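## Task

Place every orange plug in the small chest's middle drawer, every blue plug in its top drawer and every green plug in its bottom drawer; at the end all drawers must be closed and the chest must still stand upright.

## Robot and tools

Robot: two arms, left_arm and right_arm, each with a parallel two-finger gripper and a wrist camera. Fixed cameras cam_high and cam_low sit on a beam behind the arms; wrist cameras are cam_left_wrist and cam_right_wrist. All images are 504x504 pixels.

Scene frame: origin at table-top height, halfway between the arm bases, a little behind the table's near edge. +x points out over the table, +y toward left_arm (its base is near y=+0.344, right_arm's near y=-0.332), +z up. Arm names do not match image left and right. Each gripper's fingers point along its own +z and spread along its own y. end_effector_position is the spot between the finger pads, roughly 1 cm short of the tips.

Reported poses (end_effector_position in metres, end_effector_quat_wxyz) and Hand target are in the scene frame. Commanded offsets are NOT: they run along the axes of each arm's current Hand target, i.e. the gripper's own frame.

execute_actions(actions, cameras): actions is a list of actions; each action is a table of at most 15 rows, each row one 1/30 s control step; if fewer rows are given, the last is held until step 15. Every row has 14 numbers in [-1, 1]: left_arm dx, dy, dz, rx, ry, rz, opening, then right_arm in the same order, always both arms. dx..rz are offsets from that arm's Hand target as it was when the action began (every row counts from that same start, not the row before); the next action starts from the new Hand target, so a repeated offset moves further. Scale: 1.0 equals 0.6 m of translation or 180 degrees; rx, ry, rz form one rotation vector. opening is absolute, not an offset: +1 fully open (0.094 m), -1 closed. To hold an arm still, give it six zeros plus its current opening (a 0 opening is a real command to half-open). An empty actions list returns state and all images; cameras picks images by name, ["all"] or [].

move(target, speed, blend, opening_speed, grip_force, blocking, cameras): straight-line gripper paths. target is one 14-number row laid out as above, or a list of up to 15 such rows; every row is an offset from the Hand targets at the start of the move, in the gripper frame, with the same 0.6 m / 180 degree scale and an absolute opening. speed is the path's top speed in m/s (0.002 to 2.9, default 0.25; turning up to twice that in rad/s), one value or one per target. blend, in metres, rounds corners between list targets; 0 stops at each. opening_speed sets how fast the commanded opening changes, in scale units per second, 0.2 or more; use it to close gently. grip_force is a per-pad force cap in newtons, 10 to 50, one value or one per arm; it persists and makes closing slow below 50. blocking=false returns after about 0.5 s while the move continues. A move lasts at least 0.5 s and is cut at 10 s. Paths do not avoid obstacles or the other arm. The result adds a move: line saying how it ended (done, off_target, moving, held, fault) and which limits acted (limits=paced: pose was clipped; limits=held: steps withheld). done means within 10 mm and 2 degrees at rest; neither done nor off_target tells you about contact.

wait(seconds 0 to 10): lets time pass holding the last command; a running move continues. stop(): brakes a running move. zoom_image(camera, region=[x0, y0, x1, y1]): closer look at part of the newest image of that camera, region at most 504 by 504 pixels. read_manual(section="licences"): licence text only. finished_scene(scene): ends the current scene irreversibly; call it only when plugs are sorted and every drawer is shut.

Results: per arm end_effector_position, end_effector_quat_wxyz, Hand target (the base for the next offsets), Tool commands, grip_measured (opening on the -1..+1 scale; reads slightly wide when empty and narrower than a held part), grip_effort_nm (motor effort, negative closing; not a pad force), joint positions (last value is finger opening in metres), joint torques, joint velocities (omitted when all are at noise), motor temperatures, and for execute_actions some intermediate positions.

Behaviour to expect: each control step the commanded orientation is limited to 40 degrees from the measured one. Grippers often stop short or sag and tilt, especially when reaching far; check the pose after each motion, send the remaining distance as a new offset, and correct tilt. An arm blocked by something keeps pushing until commanded away; to release, command back past the gripper. To grasp, close to well under the part's width; to release, command an opening clearly above grip_measured.

Avoid: dropping plugs or releasing them while moving; anything leaving the table; hitting the chest, table or fixtures hard (a bar, plate and low rail near the bases stand up to about 3 cm above the table, with no warning on contact); arms, grippers or wrist cameras touching each other, or one gripper closing on the other's fingers; strain on camera cables; paths passing close to an arm's own base (go around); tipping the chest. Loose objects may occasionally get nudged. Motors heat when holding loads, stretched out, or pushing on unreachable targets: MOTOR HOT appears at 75 °C, at 90 °C that arm folds and stays idle, at 100 °C it collapses.

Each tool is called after "Emit:" as name(argument=value, ...), one argument or row to a line, values as JSON.

## Session

Emit:
execute_actions(
  actions=[],
)

Scene clock: 0.00 s.
left_arm: end_effector_position=(+0.3681, +0.3961, +0.0741) grip_measured=+1.000 grip_effort_nm=n/a end_effector_quat_wxyz=(+0.560, -0.138, +0.813, +0.075) | right_arm: end_effector_position=(+0.3978, -0.3678, +0.0434) grip_measured=+1.000 grip_effort_nm=n/a end_effector_quat_wxyz=(+0.554, +0.059, +0.824, -0.102)
Joint positions: left_arm=[0.048 1.532 0.344 0.767 -0.246 -0.149 0.094] | right_arm=[0.047 1.627 0.33 0.944 0.249 -0.007 0.094]
Joint velocities: within noise
Joint torques (N m): no reading
Motor temperatures (°C): left_arm=[18 23 21 22 19 21 20] | right_arm=[19 22 24 22 17 21 20]
Heat: left arm: 23 °C; right arm: 24 °C.
Hand target: left_arm +0.3735, +0.3966, +0.0862; +0.576, -0.139, +0.802, +0.073 | right_arm +0.4017, -0.3679, +0.0527; +0.566, +0.061, +0.816, -0.101
Tool commands: left_gripper/opening=+1.0 right_gripper/opening=+1.0

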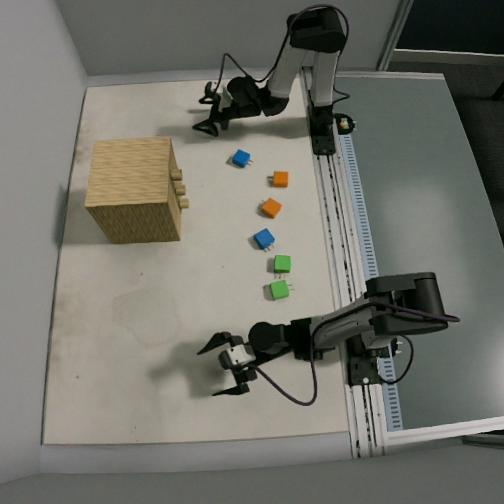

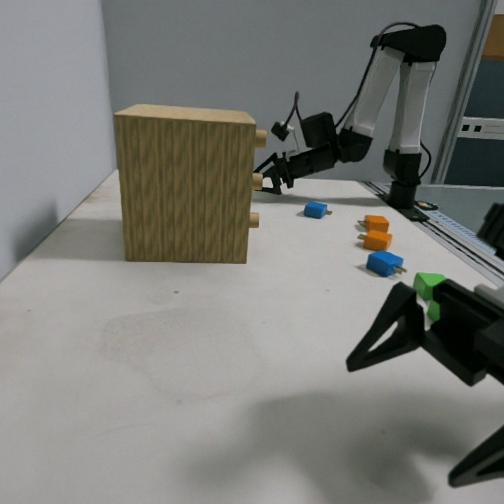

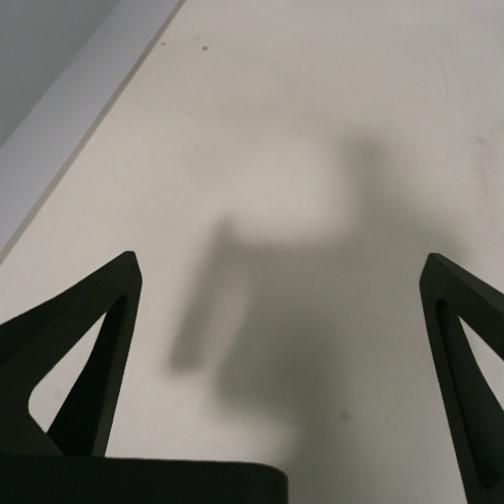

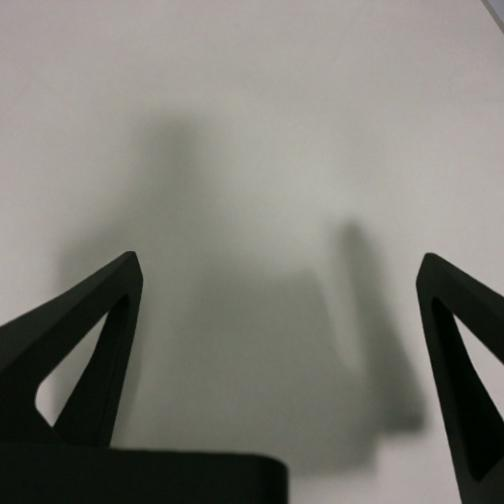

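Emit:
zoom_image(
  camera="cam_high",
  region=[70, 120, 310, 310],
)

Emit:
zoom_image(
  camera="cam_low",
  region=[100, 90, 420, 290],
)

Scaled by 2.100 from the camera's 504x504 image, which has a finer 720x720 frame.

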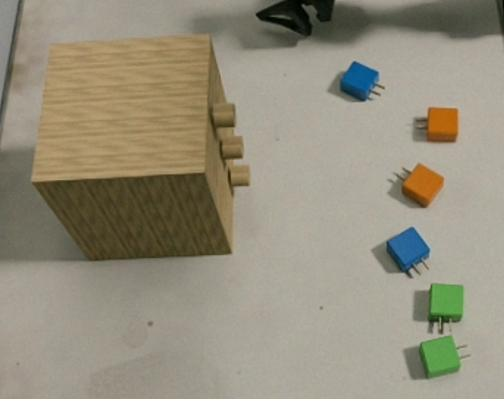

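Scaled by 1.575 from the camera's 504x504 image, which has a finer 720x720 frame.

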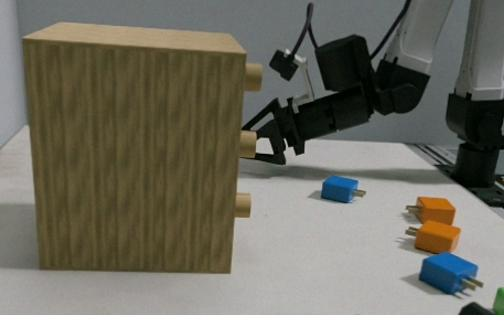

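Emit:
move(
  target=[0.0957,-0.249,-0.4188,0.05,0.3935,0.095,0.3,-0.0485,0.428,-0.2687,-0.075,0.1355,-0.0114,0.2],
  cameras=["all"],
)

Scene clock: 12.23 s.
left_arm: end_effector_position=(+0.1726, +0.1836, +0.1158) grip_measured=+0.303 grip_effort_nm=-0.12 end_effector_quat_wxyz=(-0.002, +0.004, +1.000, +0.007) | right_arm: end_effector_position=(+0.3163, -0.0883, +0.1035) grip_measured=+0.202 grip_effort_nm=-0.09 end_effector_quat_wxyz=(+0.379, -0.005, +0.925, -0.009)
Joint positions: left_arm=[-0.675 1.483 1.229 -1.345 0.025 -0.684 0.061] | right_arm=[0.974 1.569 1.078 -0.534 0.636 0.751 0.056]
Joint torques (N m): left_arm=[-0.25 -5.34 8.34 0.16 0.08 -0.18] | right_arm=[0.08 -5.37 10 1.14 0.26 0.09]
Heat: left arm: 25 °C; right arm: 26 °C.
Hand target: left_arm +0.1754, +0.1768, +0.1205; -0.001, +0.000, +1.000, +0.000 | right_arm +0.3197, -0.0802, +0.1099; +0.383, +0.000, +0.924, +0.000
Off the commanded pose: left_arm 0.009 m, 1 deg | right_arm 0.011 m, 1 deg.
move: off_target (right_arm)
camera_calibration:
cam_left_wrist: T_world_to_cam=[[-0.0398215, -0.996708, -0.0706181, 0.206471], [-0.75143, -0.0167117, 0.659601, 0.0685072], [-0.65861, 0.0793309, -0.748291, 0.311725], [0, 0, 0, 1]] pos_world=[0.265006, 0.182207, 0.202655]
cam_right_wrist: T_world_to_cam=[[0.00957658, -0.999195, -0.0389462, -0.0789425], [-0.998394, -0.00737961, -0.0561679, 0.331012], [0.0558353, 0.0394215, -0.997661, 0.216381], [0, 0, 0, 1]] pos_world=[0.319155, -0.0849663, 0.231392]

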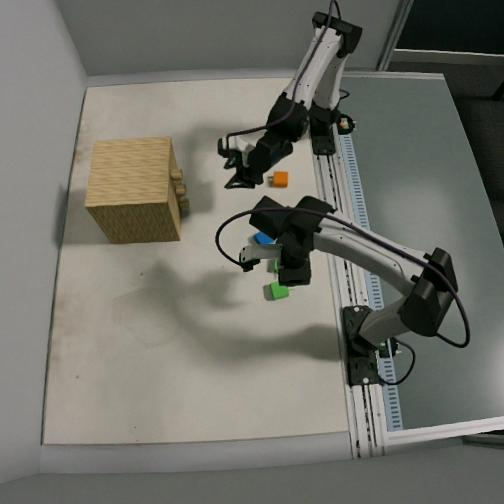

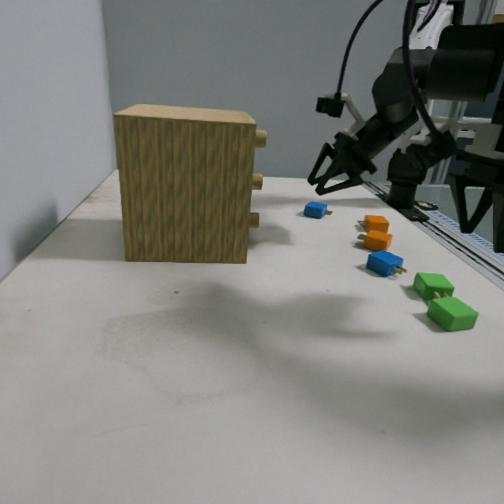

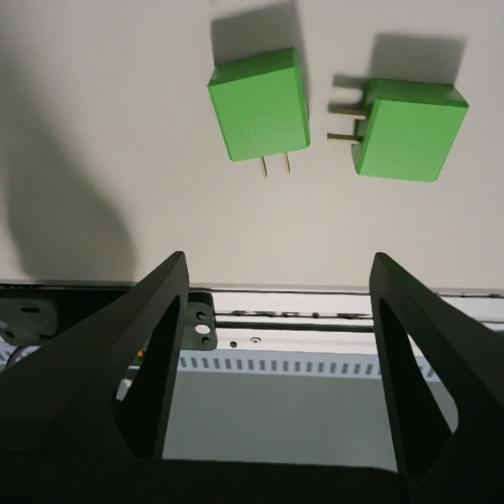

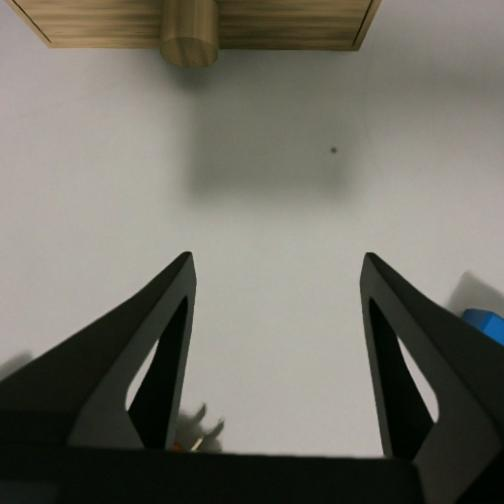

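Emit:
move(
  target=[-0.0335,0.0175,0.164,0,0,-0.075,0.1,-0.0463,0.0717,0.1265,0,0,0,0.2],
  cameras=["all"],
)

Scene clock: 17.73 s.
left_arm: end_effector_position=(+0.1908, +0.1864, +0.0259) grip_measured=+0.102 grip_effort_nm=-0.12 end_effector_quat_wxyz=(-0.004, -0.106, +0.994, -0.002) | right_arm: end_effector_position=(+0.3849, -0.0473, +0.0696) grip_measured=+0.202 grip_effort_nm=-0.09 end_effector_quat_wxyz=(+0.374, -0.003, +0.927, -0.015)
Joint positions: left_arm=[-0.622 1.587 0.961 -0.966 0.041 -0.853 0.052] | right_arm=[0.889 1.883 1.315 -0.427 0.594 0.674 0.056]
Joint torques (N m): left_arm=[1.33 -5.96 5.41 0.56 -0.09 -0.17] | right_arm=[-0.47 -7.91 9.87 1.4 0.15 -0.05]
Heat: left arm: 24 °C; right arm: 27 °C.
Hand target: left_arm +0.1952, +0.1872, +0.0220; -0.001, -0.117, +0.993, +0.000 | right_arm +0.3930, -0.0371, +0.0759; +0.383, +0.000, +0.924, +0.000
Off the commanded pose: left_arm 0.006 m, 1 deg | right_arm 0.014 m, 2 deg.
move: off_target (right_arm)
camera_calibration:
cam_left_wrist: T_world_to_cam=[[0.180408, -0.982148, -0.0532773, 0.158391], [-0.728488, -0.169816, 0.663678, 0.165605], [-0.660877, -0.0809209, -0.746119, 0.286317], [0, 0, 0, 1]] pos_world=[0.281286, 0.206854, 0.112157]
cam_right_wrist: T_world_to_cam=[[0.00088496, -0.999584, -0.0288386, -0.0372964], [-0.998919, 0.00045677, -0.0464857, 0.397734], [0.0464795, 0.0288486, -0.998503, 0.180351], [0, 0, 0, 1]] pos_world=[0.388954, -0.0426654, 0.197495]

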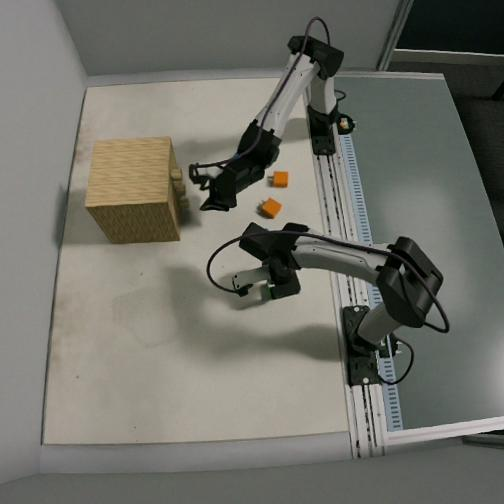

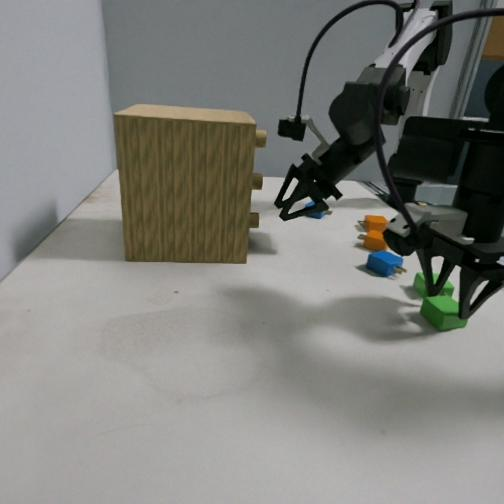

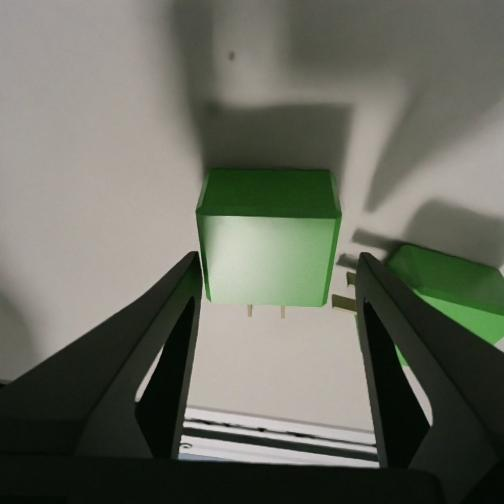

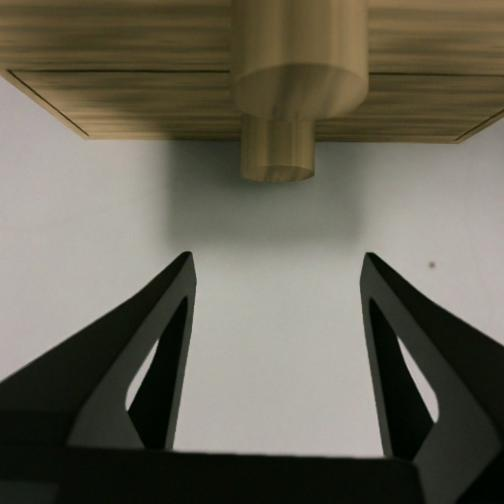

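Emit:
move(
  target=[
    [0,0,0.01,0,0,0,0.1,0.0553,-0.005,0.027,0,-0.13,0,0.0],
    [0,0,0.01,0,0,0,-0.6,0.0553,-0.005,0.027,0,-0.13,0,0.0],
    [0,0,-0.17,0,0,0,-0.6,0.0553,-0.005,0.027,0,-0.13,0,0.0],
  ],
  opening_speed=1.5,
  cameras=["all"],
)

Scene clock: 24.47 s.
left_arm: end_effector_position=(+0.1897, +0.1870, +0.1122) grip_measured=-0.163 grip_effort_nm=-1.02 end_effector_quat_wxyz=(-0.019, -0.113, +0.993, +0.011) | right_arm: end_effector_position=(+0.3828, -0.0391, +0.0482) grip_measured=+0.002 grip_effort_nm=-0.09 end_effector_quat_wxyz=(+0.561, +0.001, +0.828, +0.006)
Joint positions: left_arm=[-0.611 1.556 1.279 -1.356 0.041 -0.854 0.039] | right_arm=[0.979 1.956 0.911 0.5 0.862 0.448 0.047]
Joint torques (N m): left_arm=[1.24 -9.44 7.97 0.18 -0.06 -0.02] | right_arm=[0.03 -6.97 5.07 1.8 0.32 -0.04]
Heat: left arm: 24 °C; right arm: 27 °C.
Hand target: left_arm +0.1955, +0.1874, +0.1240; -0.001, -0.118, +0.993, +0.000 | right_arm +0.3809, -0.0401, +0.0410; +0.562, -0.001, +0.827, +0.000
Off the commanded pose: left_arm 0.013 m, 2 deg | right_arm 0.008 m, 1 deg.
move: off_target (left_arm)
camera_calibration:
cam_left_wrist: T_world_to_cam=[[0.191564, -0.978057, -0.0819009, 0.164166], [-0.704611, -0.195136, 0.682235, 0.105728], [-0.683247, -0.0729833, -0.726531, 0.35057], [0, 0, 0, 1]] pos_world=[0.282575, 0.206781, 0.196014]
cam_right_wrist: T_world_to_cam=[[0.0353146, -0.997327, -0.0639675, -0.0411141], [-0.891356, -0.00248832, -0.453296, 0.372996], [0.451926, 0.0730258, -0.889062, 0.0000081249], [0, 0, 0, 1]] pos_world=[0.333921, -0.0400767, 0.166455]

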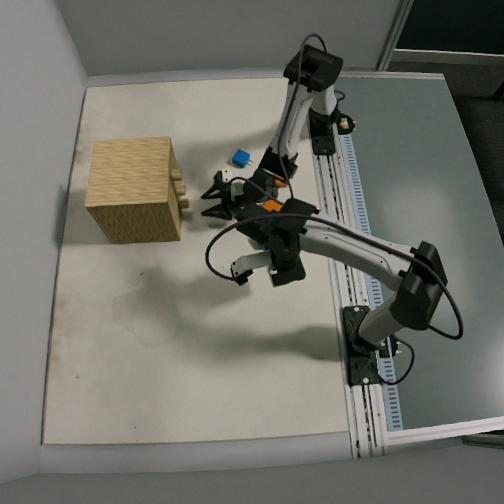

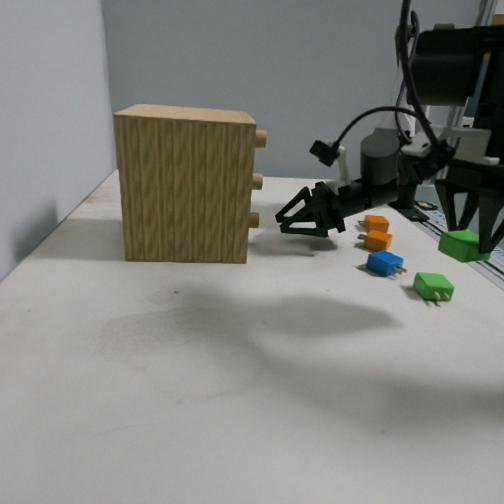

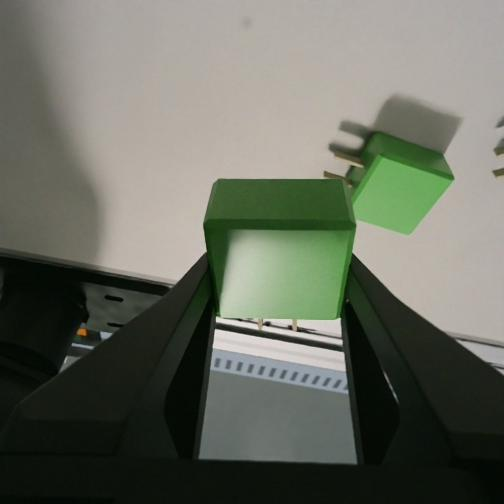

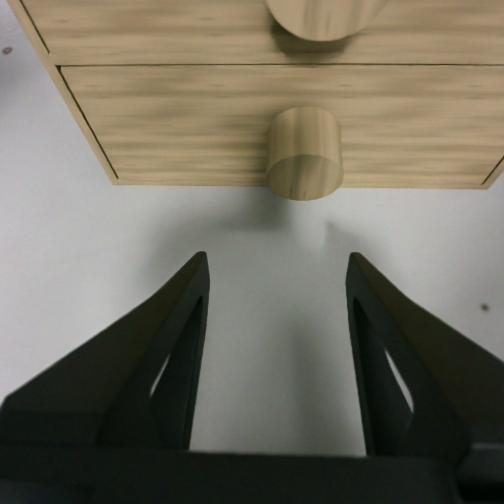

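Emit:
move(
  target=[
    [0,0,0,0,0,0,-0.6,-0.02,-0.018,0.114,0,0,0,0.0],
    [0,0,0,0,0,0,-0.6,-0.02,-0.018,0.114,0,0,0,-0.8],
  ],
  opening_speed=1.0,
  speed=0.15,
  cameras=["cam_right_wrist"],
)

Scene clock: 27.67 s.
left_arm: end_effector_position=(+0.1896, +0.1870, +0.1122) grip_measured=-0.163 grip_effort_nm=-1.02 end_effector_quat_wxyz=(-0.019, -0.113, +0.993, +0.012) | right_arm: end_effector_position=(+0.4424, -0.0537, +0.0233) grip_measured=-0.458 grip_effort_nm=-1.03 end_effector_quat_wxyz=(+0.552, -0.010, +0.834, -0.003)
Joint positions: left_arm=[-0.611 1.556 1.279 -1.356 0.041 -0.854 0.039] | right_arm=[0.827 2.098 1.018 0.583 0.724 0.332 0.025]
Joint torques (N m): left_arm=[1.33 -9.57 7.92 0.14 -0.07 0] | right_arm=[-0.51 -8.23 7.9 1.88 0.27 0]
Heat: left arm: 25 °C; right arm: 27 °C.
Hand target: left_arm +0.1955, +0.1874, +0.1240; -0.001, -0.118, +0.993, +0.000 | right_arm +0.4491, -0.0508, +0.0272; +0.562, +0.000, +0.827, +0.000
Off the commanded pose: left_arm 0.013 m, 2 deg | right_arm 0.008 m, 2 deg.
move: off_target (left_arm); target 2's new opening was sent with right_arm's hand 0.012 m and 2 deg from that target
camera_calibration:
cam_right_wrist: T_world_to_cam=[[0.0431967, -0.998386, -0.0368813, -0.0636347], [-0.90052, -0.0229222, -0.434211, 0.417306], [0.432664, 0.0519689, -0.900056, -0.0404266], [0, 0, 0, 1]] pos_world=[0.396033, -0.0518655, 0.142466]
Images, in order (width x height): cam_right_wrist 504x504.

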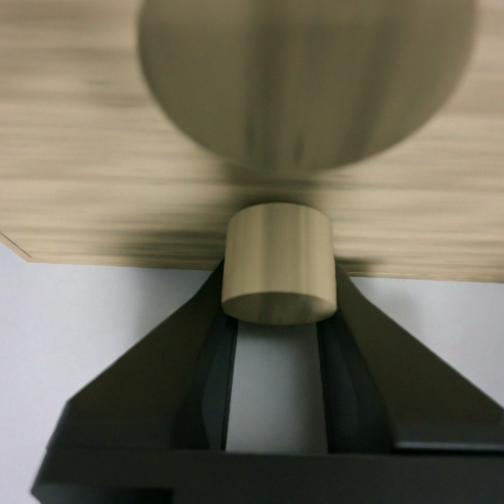

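Emit:
move(
  target=[0,0,0,0,0,0,-0.6,0.0735,0,-0.186,0,0,0,-0.8],
  speed=0.12,
  cameras=["all"],
)

Scene clock: 31.50 s.
left_arm: end_effector_position=(+0.1896, +0.1870, +0.1122) grip_measured=-0.163 grip_effort_nm=-1.02 end_effector_quat_wxyz=(-0.019, -0.113, +0.993, +0.012) | right_arm: end_effector_position=(+0.3329, -0.0498, +0.0165) grip_measured=-0.458 grip_effort_nm=-1.02 end_effector_quat_wxyz=(+0.559, -0.008, +0.829, -0.004)
Joint positions: left_arm=[-0.611 1.556 1.279 -1.356 0.041 -0.854 0.039] | right_arm=[1.084 1.965 0.753 0.58 0.954 0.524 0.025]
Joint torques (N m): left_arm=[1.32 -9.61 7.84 0.2 -0.12 -0.02] | right_arm=[0.44 -11.51 4.31 1.21 0.36 0.19]
Heat: left arm: 25 °C; right arm: 27 °C.
Hand target: left_arm +0.1955, +0.1874, +0.1240; -0.001, -0.118, +0.993, +0.000 | right_arm +0.3291, -0.0510, +0.0271; +0.562, +0.000, +0.827, +0.000
Off the commanded pose: left_arm 0.013 m, 2 deg | right_arm 0.011 m, 1 deg.
move: off_target (left_arm, right_arm)
camera_calibration:
cam_left_wrist: T_world_to_cam=[[0.191544, -0.978033, -0.0822312, 0.164232], [-0.704406, -0.19533, 0.682392, 0.10568], [-0.683464, -0.0727841, -0.726347, 0.350554], [0, 0, 0, 1]] pos_world=[0.282575, 0.206781, 0.196014]
cam_right_wrist: T_world_to_cam=[[0.0388822, -0.99862, -0.0352891, -0.0538037], [-0.893268, -0.018909, -0.449126, 0.31383], [0.447839, 0.0489856, -0.892771, -0.00468461], [0, 0, 0, 1]] pos_world=[0.284524, -0.0475658, 0.134868]

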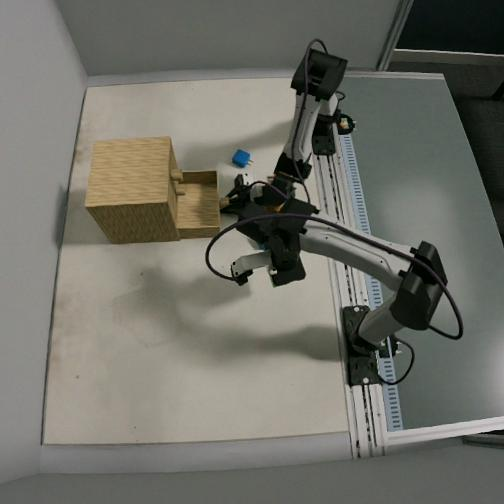

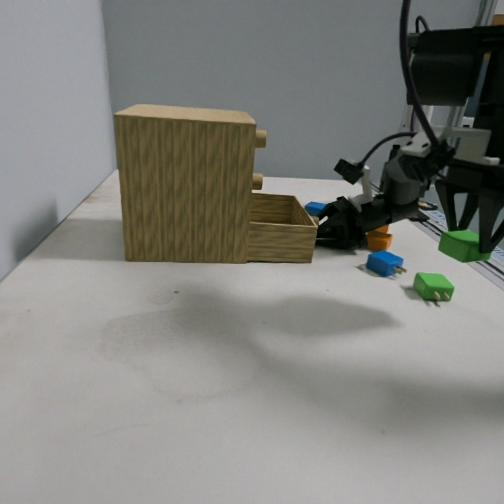

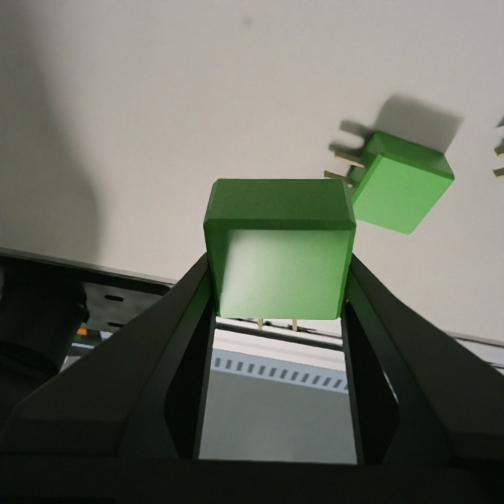

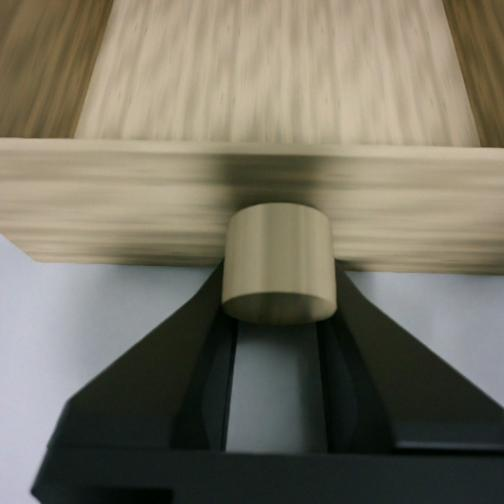

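Emit:
move(
  target=[
    [-0.102,-0.213,-0.05,0,0,0.578,-0.6,0,0,0,0,0,0,-0.8],
    [-0.227,-0.4745,-0.05,0,0,0.578,-0.6,0,0,0,0,0,0,-0.8],
  ],
  blend=[0.03,0],
  cameras=["all"],
)

Scene clock: 38.50 s.
left_arm: end_effector_position=(+0.3865, -0.0496, +0.1490) grip_measured=-0.163 grip_effort_nm=-1.02 end_effector_quat_wxyz=(+0.208, +0.698, +0.685, +0.002) | right_arm: end_effector_position=(+0.3329, -0.0498, +0.0164) grip_measured=-0.458 grip_effort_nm=-1.02 end_effector_quat_wxyz=(+0.559, -0.008, +0.829, -0.004)
Joint positions: left_arm=[-0.745 2.561 2.835 -1.441 0.041 0.811 0.039] | right_arm=[1.084 1.965 0.753 0.58 0.954 0.525 0.025]
Joint torques (N m): left_arm=[0.51 -14.69 8.58 1.55 0.09 -0.12] | right_arm=[0.47 -11.47 4.34 1.2 0.36 0.18]
Motor temperatures (°C): left_arm=[18 27 26 22 19 21 21] | right_arm=[19 27 27 25 16 21 21]
Heat: left arm: 27 °C; right arm: 27 °C.
Hand target: left_arm +0.3944, -0.0577, +0.1534; -0.001, +0.711, +0.704, -0.001 | right_arm +0.3291, -0.0510, +0.0271; +0.562, +0.000, +0.827, +0.000
Off the commanded pose: left_arm 0.012 m, 24 deg | right_arm 0.011 m, 1 deg.
elbow stopped short (left arm): the move would have taken joint 3 (elbow) straighter than the controller allows.
move: off_target (left_arm, right_arm)
camera_calibration:
cam_left_wrist: T_world_to_cam=[[-0.935995, -0.0106394, -0.351854, 0.422079], [-0.154815, 0.910129, 0.384316, 0.0598872], [0.316143, 0.414189, -0.853522, 0.151347], [0, 0, 0, 1]] pos_world=[0.356487, -0.112701, 0.254673]
cam_right_wrist: T_world_to_cam=[[0.0387852, -0.998622, -0.0353429, -0.053769], [-0.893372, -0.0188093, -0.448923, 0.313837], [0.44764, 0.0489859, -0.892871, -0.00461444], [0, 0, 0, 1]] pos_world=[0.284524, -0.0475658, 0.134868]

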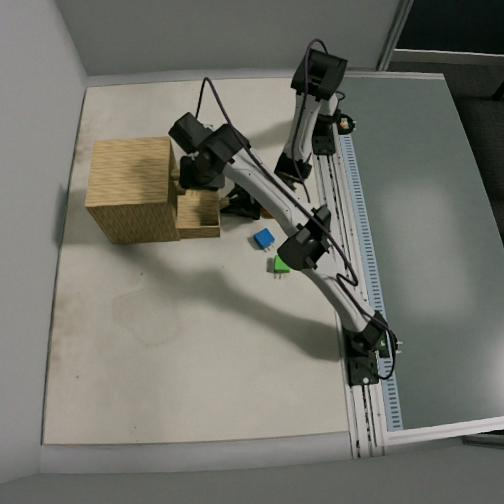

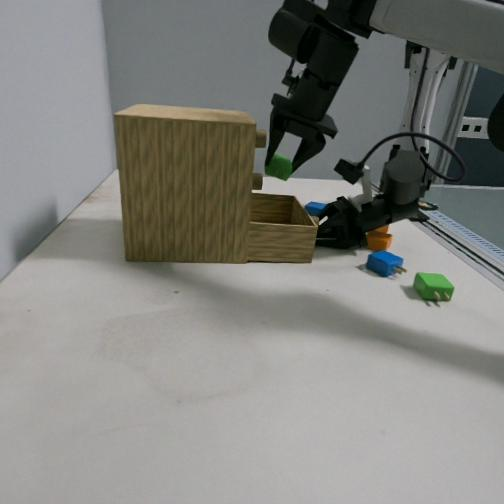

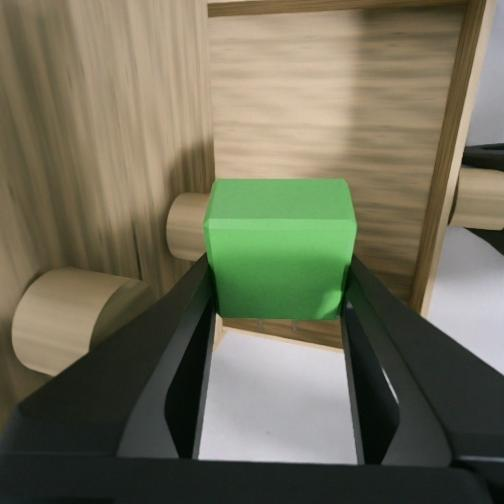

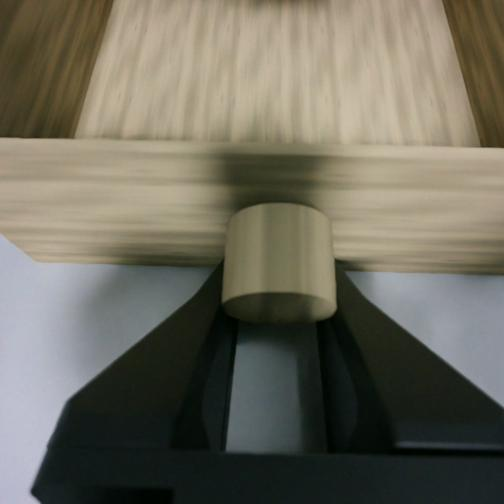

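Emit:
move(
  target=[
    [0.0745,-0.024,0.038,0,0,0,-0.6,0,0,0,0,0,0,-0.8],
    [0.0745,-0.024,0.11,0,0,0,-0.6,0,0,0,0,0,0,-0.8],
  ],
  cameras=["all"],
)

Scene clock: 43.27 s.
left_arm: end_effector_position=(+0.3753, -0.0156, +0.0923) grip_measured=-0.163 grip_effort_nm=-1.02 end_effector_quat_wxyz=(+0.095, +0.705, +0.702, +0.001) | right_arm: end_effector_position=(+0.3329, -0.0498, +0.0164) grip_measured=-0.458 grip_effort_nm=-1.02 end_effector_quat_wxyz=(+0.559, -0.008, +0.829, -0.004)
Joint positions: left_arm=[-0.716 2.639 2.813 -1.569 0.041 0.833 0.039] | right_arm=[1.084 1.965 0.753 0.58 0.954 0.525 0.025]
Joint torques (N m): left_arm=[1.22 -15.39 6.13 0.75 0.06 0.11] | right_arm=[0.49 -11.48 4.33 1.2 0.37 0.18]
Heat: left arm: 29 °C; right arm: 28 °C.
Hand target: left_arm +0.3802, -0.0130, +0.0876; -0.001, +0.711, +0.704, -0.001 | right_arm +0.3291, -0.0510, +0.0271; +0.562, +0.000, +0.827, +0.000
Off the commanded pose: left_arm 0.007 m, 11 deg | right_arm 0.011 m, 1 deg.
elbow stopped short (left arm): the move would have taken joint 3 (elbow) straighter than the controller allows.
joint read past its limit (left arm) — joint 4 (wrist pitch), lower limit.
joint sent to its limit (left arm) — joint 4 (wrist pitch), lower limit. The joint targets are off in orientation, not in position.
move: off_target (left_arm, right_arm)
camera_calibration:
cam_left_wrist: T_world_to_cam=[[-0.980775, 0.0184802, -0.194265, 0.394762], [-0.0921591, 0.833629, 0.544581, 0.00945586], [0.172009, 0.552015, -0.8159, 0.145256], [0, 0, 0, 1]] pos_world=[0.363059, -0.0953614, 0.190053]
cam_right_wrist: T_world_to_cam=[[0.0387852, -0.998622, -0.0353429, -0.053769], [-0.893372, -0.0188093, -0.448923, 0.313837], [0.44764, 0.0489859, -0.892871, -0.00461444], [0, 0, 0, 1]] pos_world=[0.284524, -0.0475658, 0.134868]

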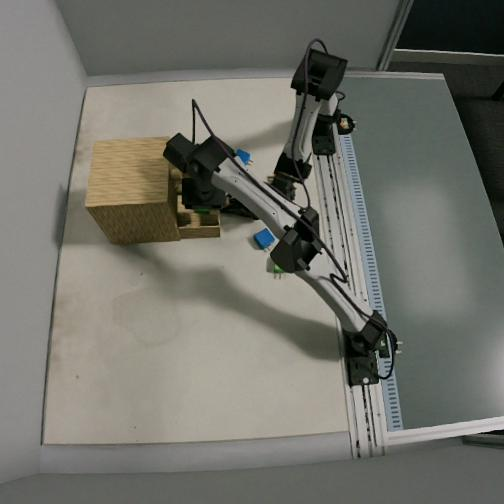

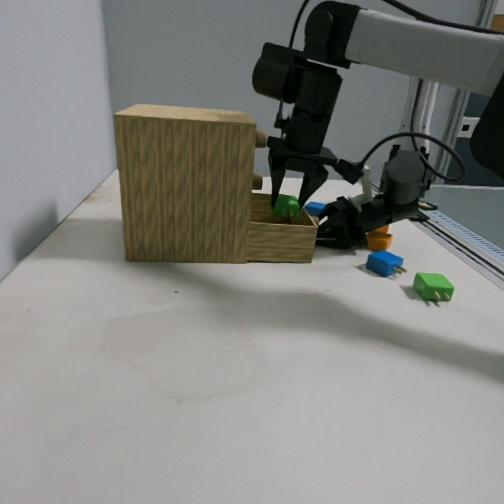

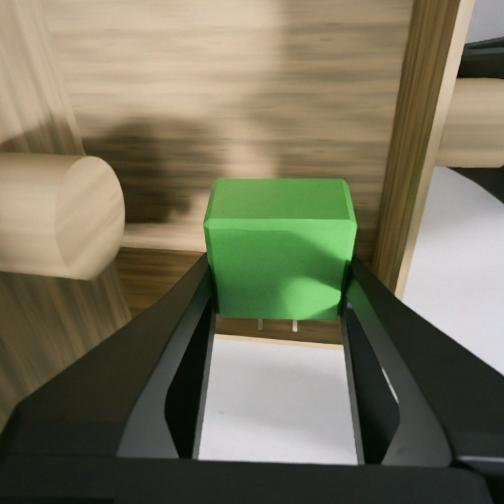

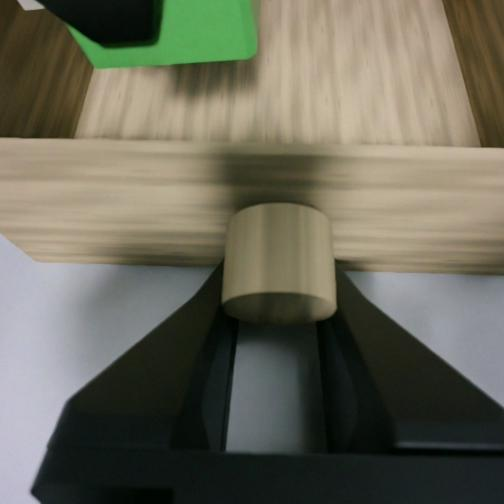

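Emit:
move(
  target=[
    [0,0,0.079,0,0,0,-0.6,0,0,0,0,0,0,-0.8],
    [0,0,0.079,0,0,0,0.15,0,0,0,0,0,0,-0.8],
    [0,0,-0.07,0,0,0,0.15,0,0,0,0,0,0,-0.8],
    [0.225,-0.332,-0.053,0,0,0.028,0.3,0,0,0,0,0,0,-0.8],
  ],
  blend=[0,0,0.03,0],
  opening_speed=1.0,
  cameras=["all"],
)

Scene clock: 49.80 s.
left_arm: end_effector_position=(+0.1822, +0.1238, +0.1130) grip_measured=+0.298 grip_effort_nm=0.14 end_effector_quat_wxyz=(-0.015, +0.735, +0.678, -0.004) | right_arm: end_effector_position=(+0.3254, -0.0490, +0.0154) grip_measured=-0.458 grip_effort_nm=-1.02 end_effector_quat_wxyz=(+0.561, -0.009, +0.828, -0.010)
Joint positions: left_arm=[-0.801 1.681 1.42 -1.352 0.045 0.832 0.061] | right_arm=[1.108 1.965 0.75 0.56 0.982 0.545 0.025]
Joint torques (N m): left_arm=[0.29 -11.37 5.72 0.34 0.02 0.15] | right_arm=[-1.4 -11.49 4.59 1.34 0.11 0]
Motor temperatures (°C): left_arm=[18 33 26 22 19 21 21] | right_arm=[19 30 27 25 16 21 21]
Heat: left arm: 33 °C; right arm: 30 °C.
Hand target: left_arm +0.1824, +0.1240, +0.1198; -0.001, +0.741, +0.672, -0.001 | right_arm +0.3290, -0.0509, +0.0271; +0.562, -0.001, +0.827, +0.000
Off the commanded pose: left_arm 0.007 m, 2 deg | right_arm 0.012 m, 2 deg.
move: off_target (right_arm); target 2's new opening was sent with left_arm's hand 0.019 m and 8 deg from that target
camera_calibration:
cam_left_wrist: T_world_to_cam=[[-0.993415, 0.111333, -0.0270429, 0.178703], [0.0649092, 0.741412, 0.667904, -0.167019], [0.0944099, 0.66175, -0.743756, 0.110761], [0, 0, 0, 1]] pos_world=[0.177911, 0.0306384, 0.198764]
cam_right_wrist: T_world_to_cam=[[0.0339163, -0.999102, -0.0254012, -0.0513051], [-0.891754, -0.0187772, -0.452132, 0.306174], [0.451248, 0.0379863, -0.89159, -0.00387466], [0, 0, 0, 1]] pos_world=[0.276521, -0.0453628, 0.133673]

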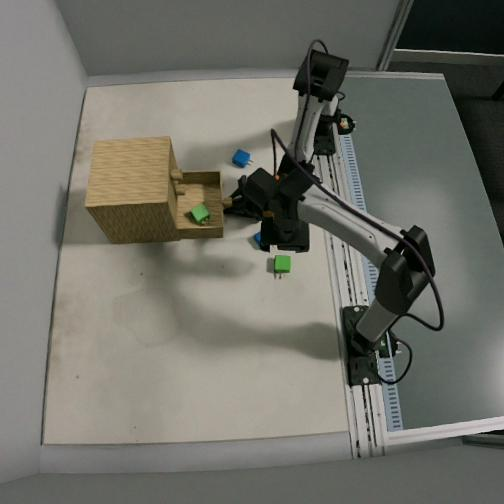

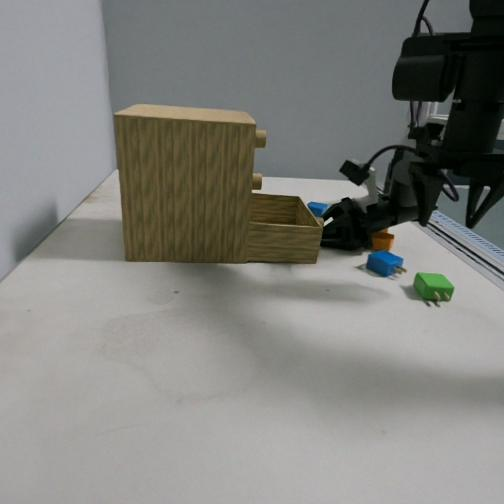

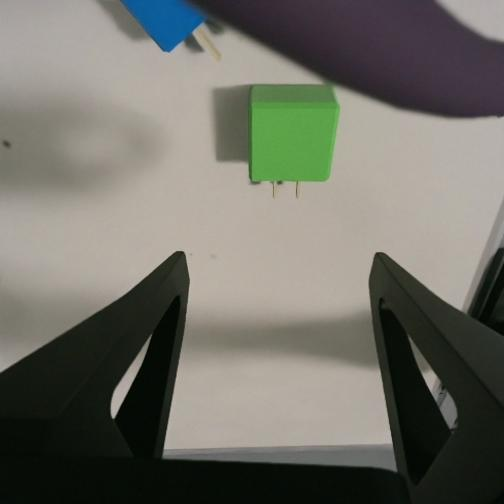

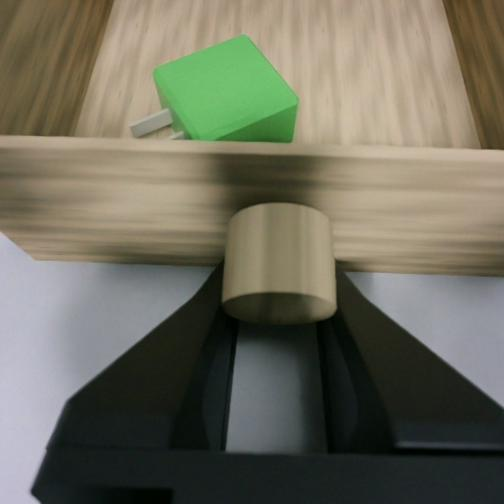

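Emit:
move(
  target=[
    [-0.0136,-0.0107,0.173,0,0,0,0.3,0,0,0,0,0,0,-0.8],
    [-0.0136,-0.0107,0.173,0,0,0,-0.6,0,0,0,0,0,0,0],
    [-0.0136,-0.0107,-0.03,0,0,0,-0.6,0,0,-0.083,0,0,0,0],
    [-0.0136,-0.0107,-0.03,0,0,0,-0.6,-0.18,-0.25,-0.269,0,0,0,0.1],
  ],
  opening_speed=1.5,
  blend=[0,0,0.02,0],
  cameras=["all"],
)

Scene clock: 52.37 s.
left_arm: end_effector_position=(+0.1786, +0.1278, +0.1022) grip_measured=+0.298 grip_effort_nm=0.14 end_effector_quat_wxyz=(-0.027, +0.735, +0.678, -0.004) | right_arm: end_effector_position=(+0.3254, -0.0490, +0.0154) grip_measured=-0.458 grip_effort_nm=-1.02 end_effector_quat_wxyz=(+0.561, -0.009, +0.828, -0.010)
Joint positions: left_arm=[-0.803 1.684 1.379 -1.332 0.045 0.832 0.061] | right_arm=[1.108 1.965 0.75 0.56 0.982 0.545 0.025]
Joint torques (N m): left_arm=[0.62 -8.98 7.05 0.26 0.09 0.03] | right_arm=[-1.43 -11.45 4.56 1.36 0.12 0]
Heat: left arm: 33 °C; right arm: 30 °C.
Hand target: left_arm +0.1810, +0.1252, +0.1062; -0.018, +0.735, +0.678, -0.004 (not the last commanded pose) | right_arm +0.3290, -0.0509, +0.0270; +0.562, -0.001, +0.827, +0.000 (not the last commanded pose)
Tool commands: left_gripper/opening=+0.3 right_gripper/opening=-0.8
Off the commanded pose: left_arm 0.037 m, 3 deg | right_arm 0.253 m, 2 deg.
move: held (left_arm; a check stopped the path), off_target (right_arm; braked when a check withheld steps of left_arm); path passed 0 of 4 targets; target 2's new opening was not sent; target 4's new opening was not sent; limits=held
pose unreachable (left arm): on one or more control steps of this call, first in action 0 (counted from 0), this arm could not follow its commanded pose, so it was not sent that pose on those steps. It may still have moved: this result reports where it is.
cause: moving toward the commanded pose would bring a part of the arm too close to another arm (this arm's wrist camera and the right arm's wrist (the part past joint 4), along the way the arms are being sent, or toward where that arm still pushes).
camera_calibration:
cam_left_wrist: T_world_to_cam=[[-0.993673, 0.111919, -0.0093369, 0.172524], [0.075825, 0.729885, 0.679351, -0.164177], [0.0828474, 0.674345, -0.733754, 0.0999122], [0, 0, 0, 1]] pos_world=[0.175604, 0.0331461, 0.186456]
cam_right_wrist: T_world_to_cam=[[0.0339163, -0.999102, -0.0254012, -0.0513051], [-0.891754, -0.0187772, -0.452132, 0.306174], [0.451248, 0.0379863, -0.89159, -0.00387466], [0, 0, 0, 1]] pos_world=[0.276521, -0.0453628, 0.133673]

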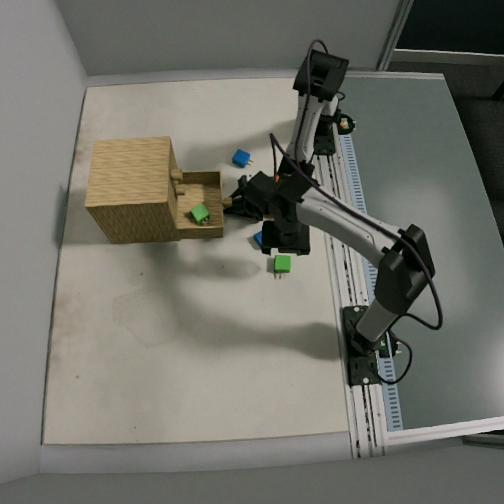

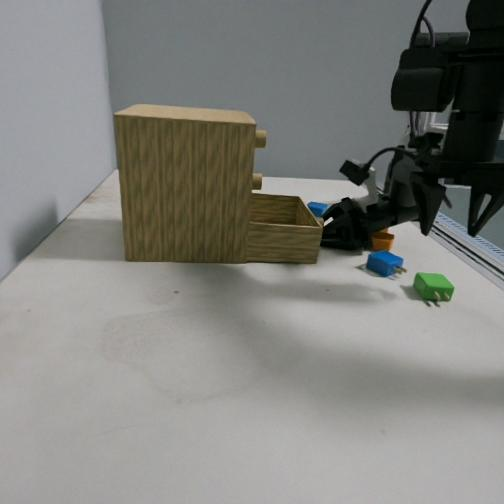

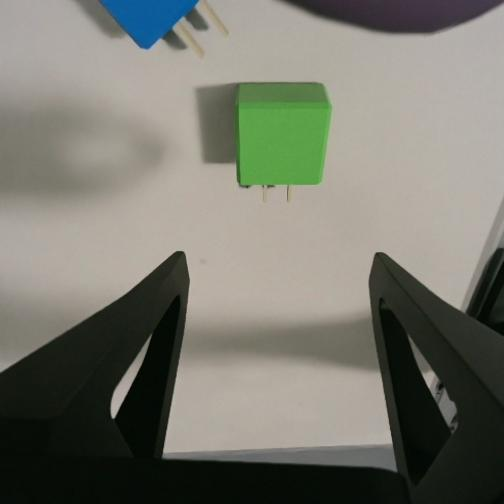

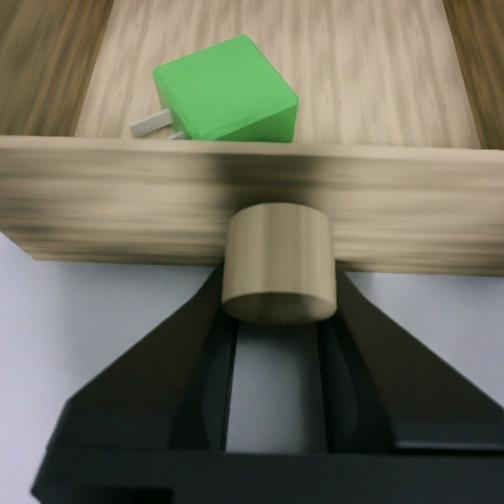

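Emit:
move(
  target=[
    [0.08,0,-0.08,0,0,0,0.3,0,0,0,0,0,0,0],
    [0.08,0,-0.08,0,0,0,0.3,0,-0.02,-0.07,0,0,0,0],
    [0.08,0,-0.08,0,0,0,0.3,-0.18,-0.27,-0.269,0,0,0,0.1],
  ],
  opening_speed=1.5,
  blend=[0,0.01,0],
  cameras=["all"],
)

Scene clock: 56.97 s.
left_arm: end_effector_position=(+0.1819, +0.1715, +0.1426) grip_measured=+0.298 grip_effort_nm=0.14 end_effector_quat_wxyz=(-0.040, +0.732, +0.681, -0.010) | right_arm: end_effector_position=(+0.2172, -0.2159, +0.1738) grip_measured=+0.098 grip_effort_nm=0.10 end_effector_quat_wxyz=(+0.554, -0.013, +0.832, -0.010)
Joint positions: left_arm=[-0.672 1.61 1.454 -1.514 0.044 0.956 0.061] | right_arm=[1.273 0.729 0.594 -0.732 1.09 0.778 0.052]
Joint torques (N m): left_arm=[1.17 -10.35 7.82 0.09 0.03 0.12] | right_arm=[0.17 0.54 10.36 1.18 0.48 0.1]
Heat: left arm: 33 °C; right arm: 30 °C.
Hand target: left_arm +0.1864, +0.1720, +0.1550; -0.019, +0.735, +0.678, -0.004 | right_arm +0.2187, -0.2130, +0.1868; +0.562, +0.000, +0.827, +0.000
Off the commanded pose: left_arm 0.013 m, 3 deg | right_arm 0.013 m, 2 deg.
move: off_target (left_arm, right_arm); target 3's new opening was sent with right_arm's hand 0.013 m and 2 deg from that target
camera_calibration:
cam_left_wrist: T_world_to_cam=[[-0.994436, 0.103713, 0.0184342, 0.16886], [0.0880821, 0.722715, 0.68551, -0.225598], [0.0577739, 0.68332, -0.727829, 0.101978], [0, 0, 0, 1]] pos_world=[0.1819, 0.0758463, 0.225759]
cam_right_wrist: T_world_to_cam=[[0.0393675, -0.998984, -0.0219233, -0.212124], [-0.89826, -0.0257705, -0.438709, 0.275797], [0.437698, 0.0369637, -0.898362, 0.19639], [0, 0, 0, 1]] pos_world=[0.170129, -0.212061, 0.292773]

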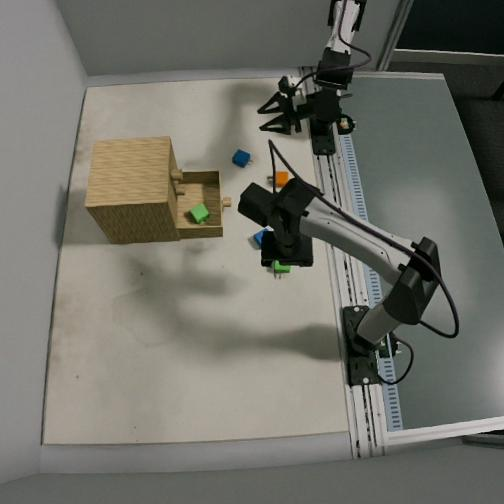

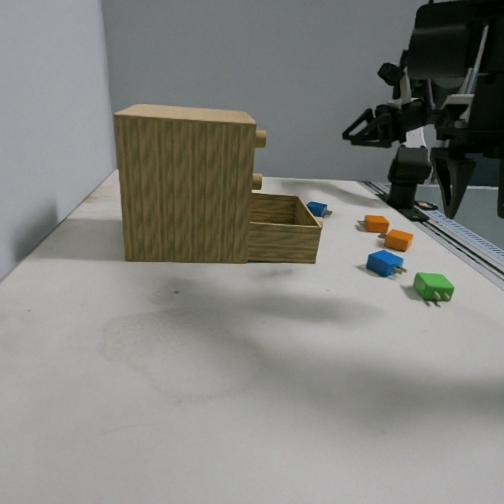

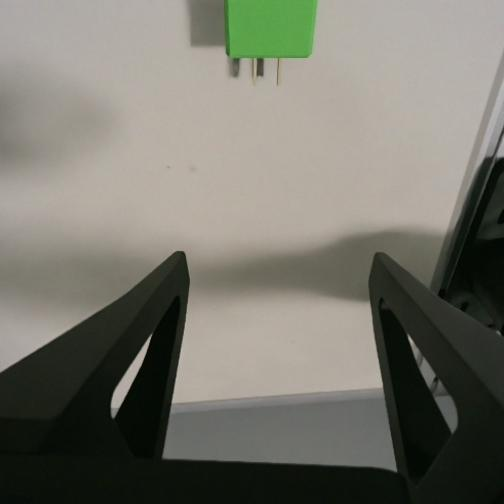

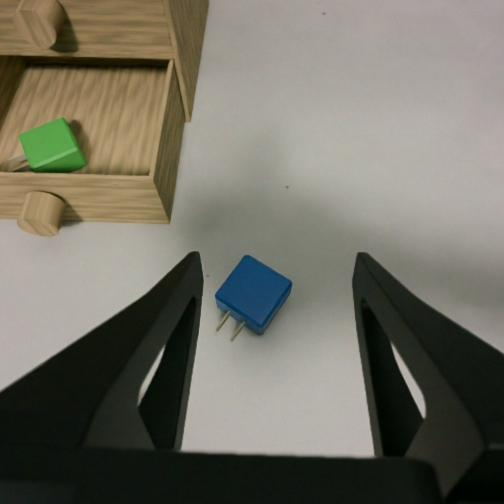

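Emit:
move(
  target=[
    [-0.094,-0.0025,0.2267,-0.0106,-0.0064,0,0.3,0,0,0,0,0,0,0.1],
    [-0.094,-0.0025,0.2267,-0.0106,-0.0064,0,-0.6,0,0,0,0,0,0,0.1],
    [-0.094,-0.0025,0.03,-0.0106,-0.0064,0,-0.6,0,0,0,0,0,0,0.1],
    [-0.404,0.35,0.072,-0.0106,-0.0064,0,-0.6,0,0,0,0,0,0,0.1],
  ],
  opening_speed=1.5,
  blend=[0,0,0.03,0],
  cameras=["all"],
)

Scene clock: 64.03 s.
left_arm: end_effector_position=(+0.3629, -0.0809, +0.0963) grip_measured=-0.181 grip_effort_nm=-1.02 end_effector_quat_wxyz=(+0.167, +0.726, +0.668, +0.002) | right_arm: end_effector_position=(+0.2172, -0.2159, +0.1738) grip_measured=+0.098 grip_effort_nm=0.10 end_effector_quat_wxyz=(+0.554, -0.013, +0.832, -0.010)
Joint positions: left_arm=[-0.822 2.658 2.835 -1.422 0.027 0.803 0.038] | right_arm=[1.273 0.729 0.594 -0.732 1.09 0.778 0.052]
Joint torques (N m): left_arm=[1.37 -15.38 8.77 1.34 0.17 0.09] | right_arm=[0.17 0.55 10.37 1.19 0.48 0.11]
Heat: left arm: 33 °C; right arm: 29 °C.
Hand target: left_arm +0.3747, -0.0855, +0.1005; +0.001, +0.735, +0.678, -0.001 | right_arm +0.2187, -0.2130, +0.1868; +0.562, +0.000, +0.827, +0.000
Off the commanded pose: left_arm 0.013 m, 19 deg | right_arm 0.013 m, 2 deg.
elbow stopped short (left arm): the move would have taken joint 3 (elbow) straighter than the controller allows.
move: off_target (left_arm, right_arm)
camera_calibration:
cam_left_wrist: T_world_to_cam=[[-0.950094, 0.0691452, -0.304204, 0.387999], [-0.0794853, 0.889289, 0.450385, 0.0695415], [0.301667, 0.452088, -0.839413, 0.133791], [0, 0, 0, 1]] pos_world=[0.333803, -0.149156, 0.199016]
cam_right_wrist: T_world_to_cam=[[0.0393675, -0.998984, -0.0219233, -0.212124], [-0.89826, -0.0257705, -0.438709, 0.275797], [0.437698, 0.0369637, -0.898362, 0.19639], [0, 0, 0, 1]] pos_world=[0.170129, -0.212061, 0.292773]

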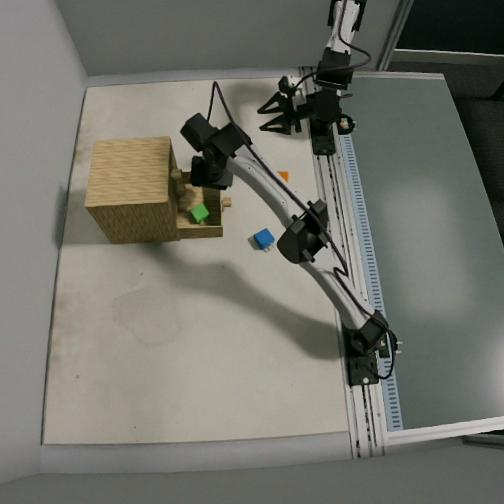

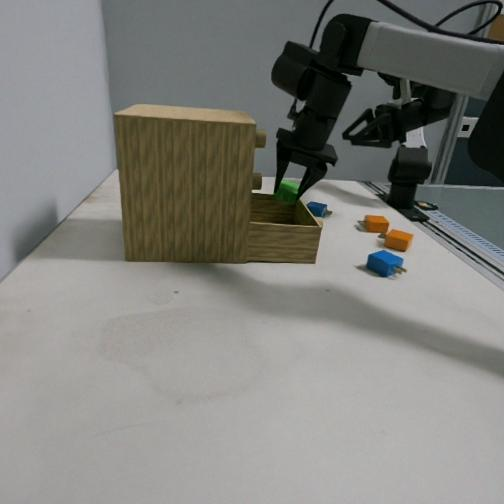

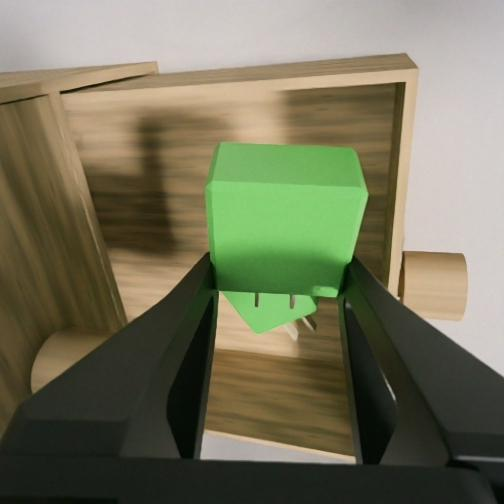

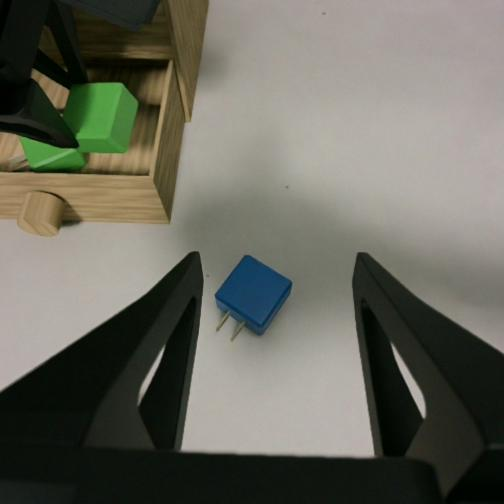

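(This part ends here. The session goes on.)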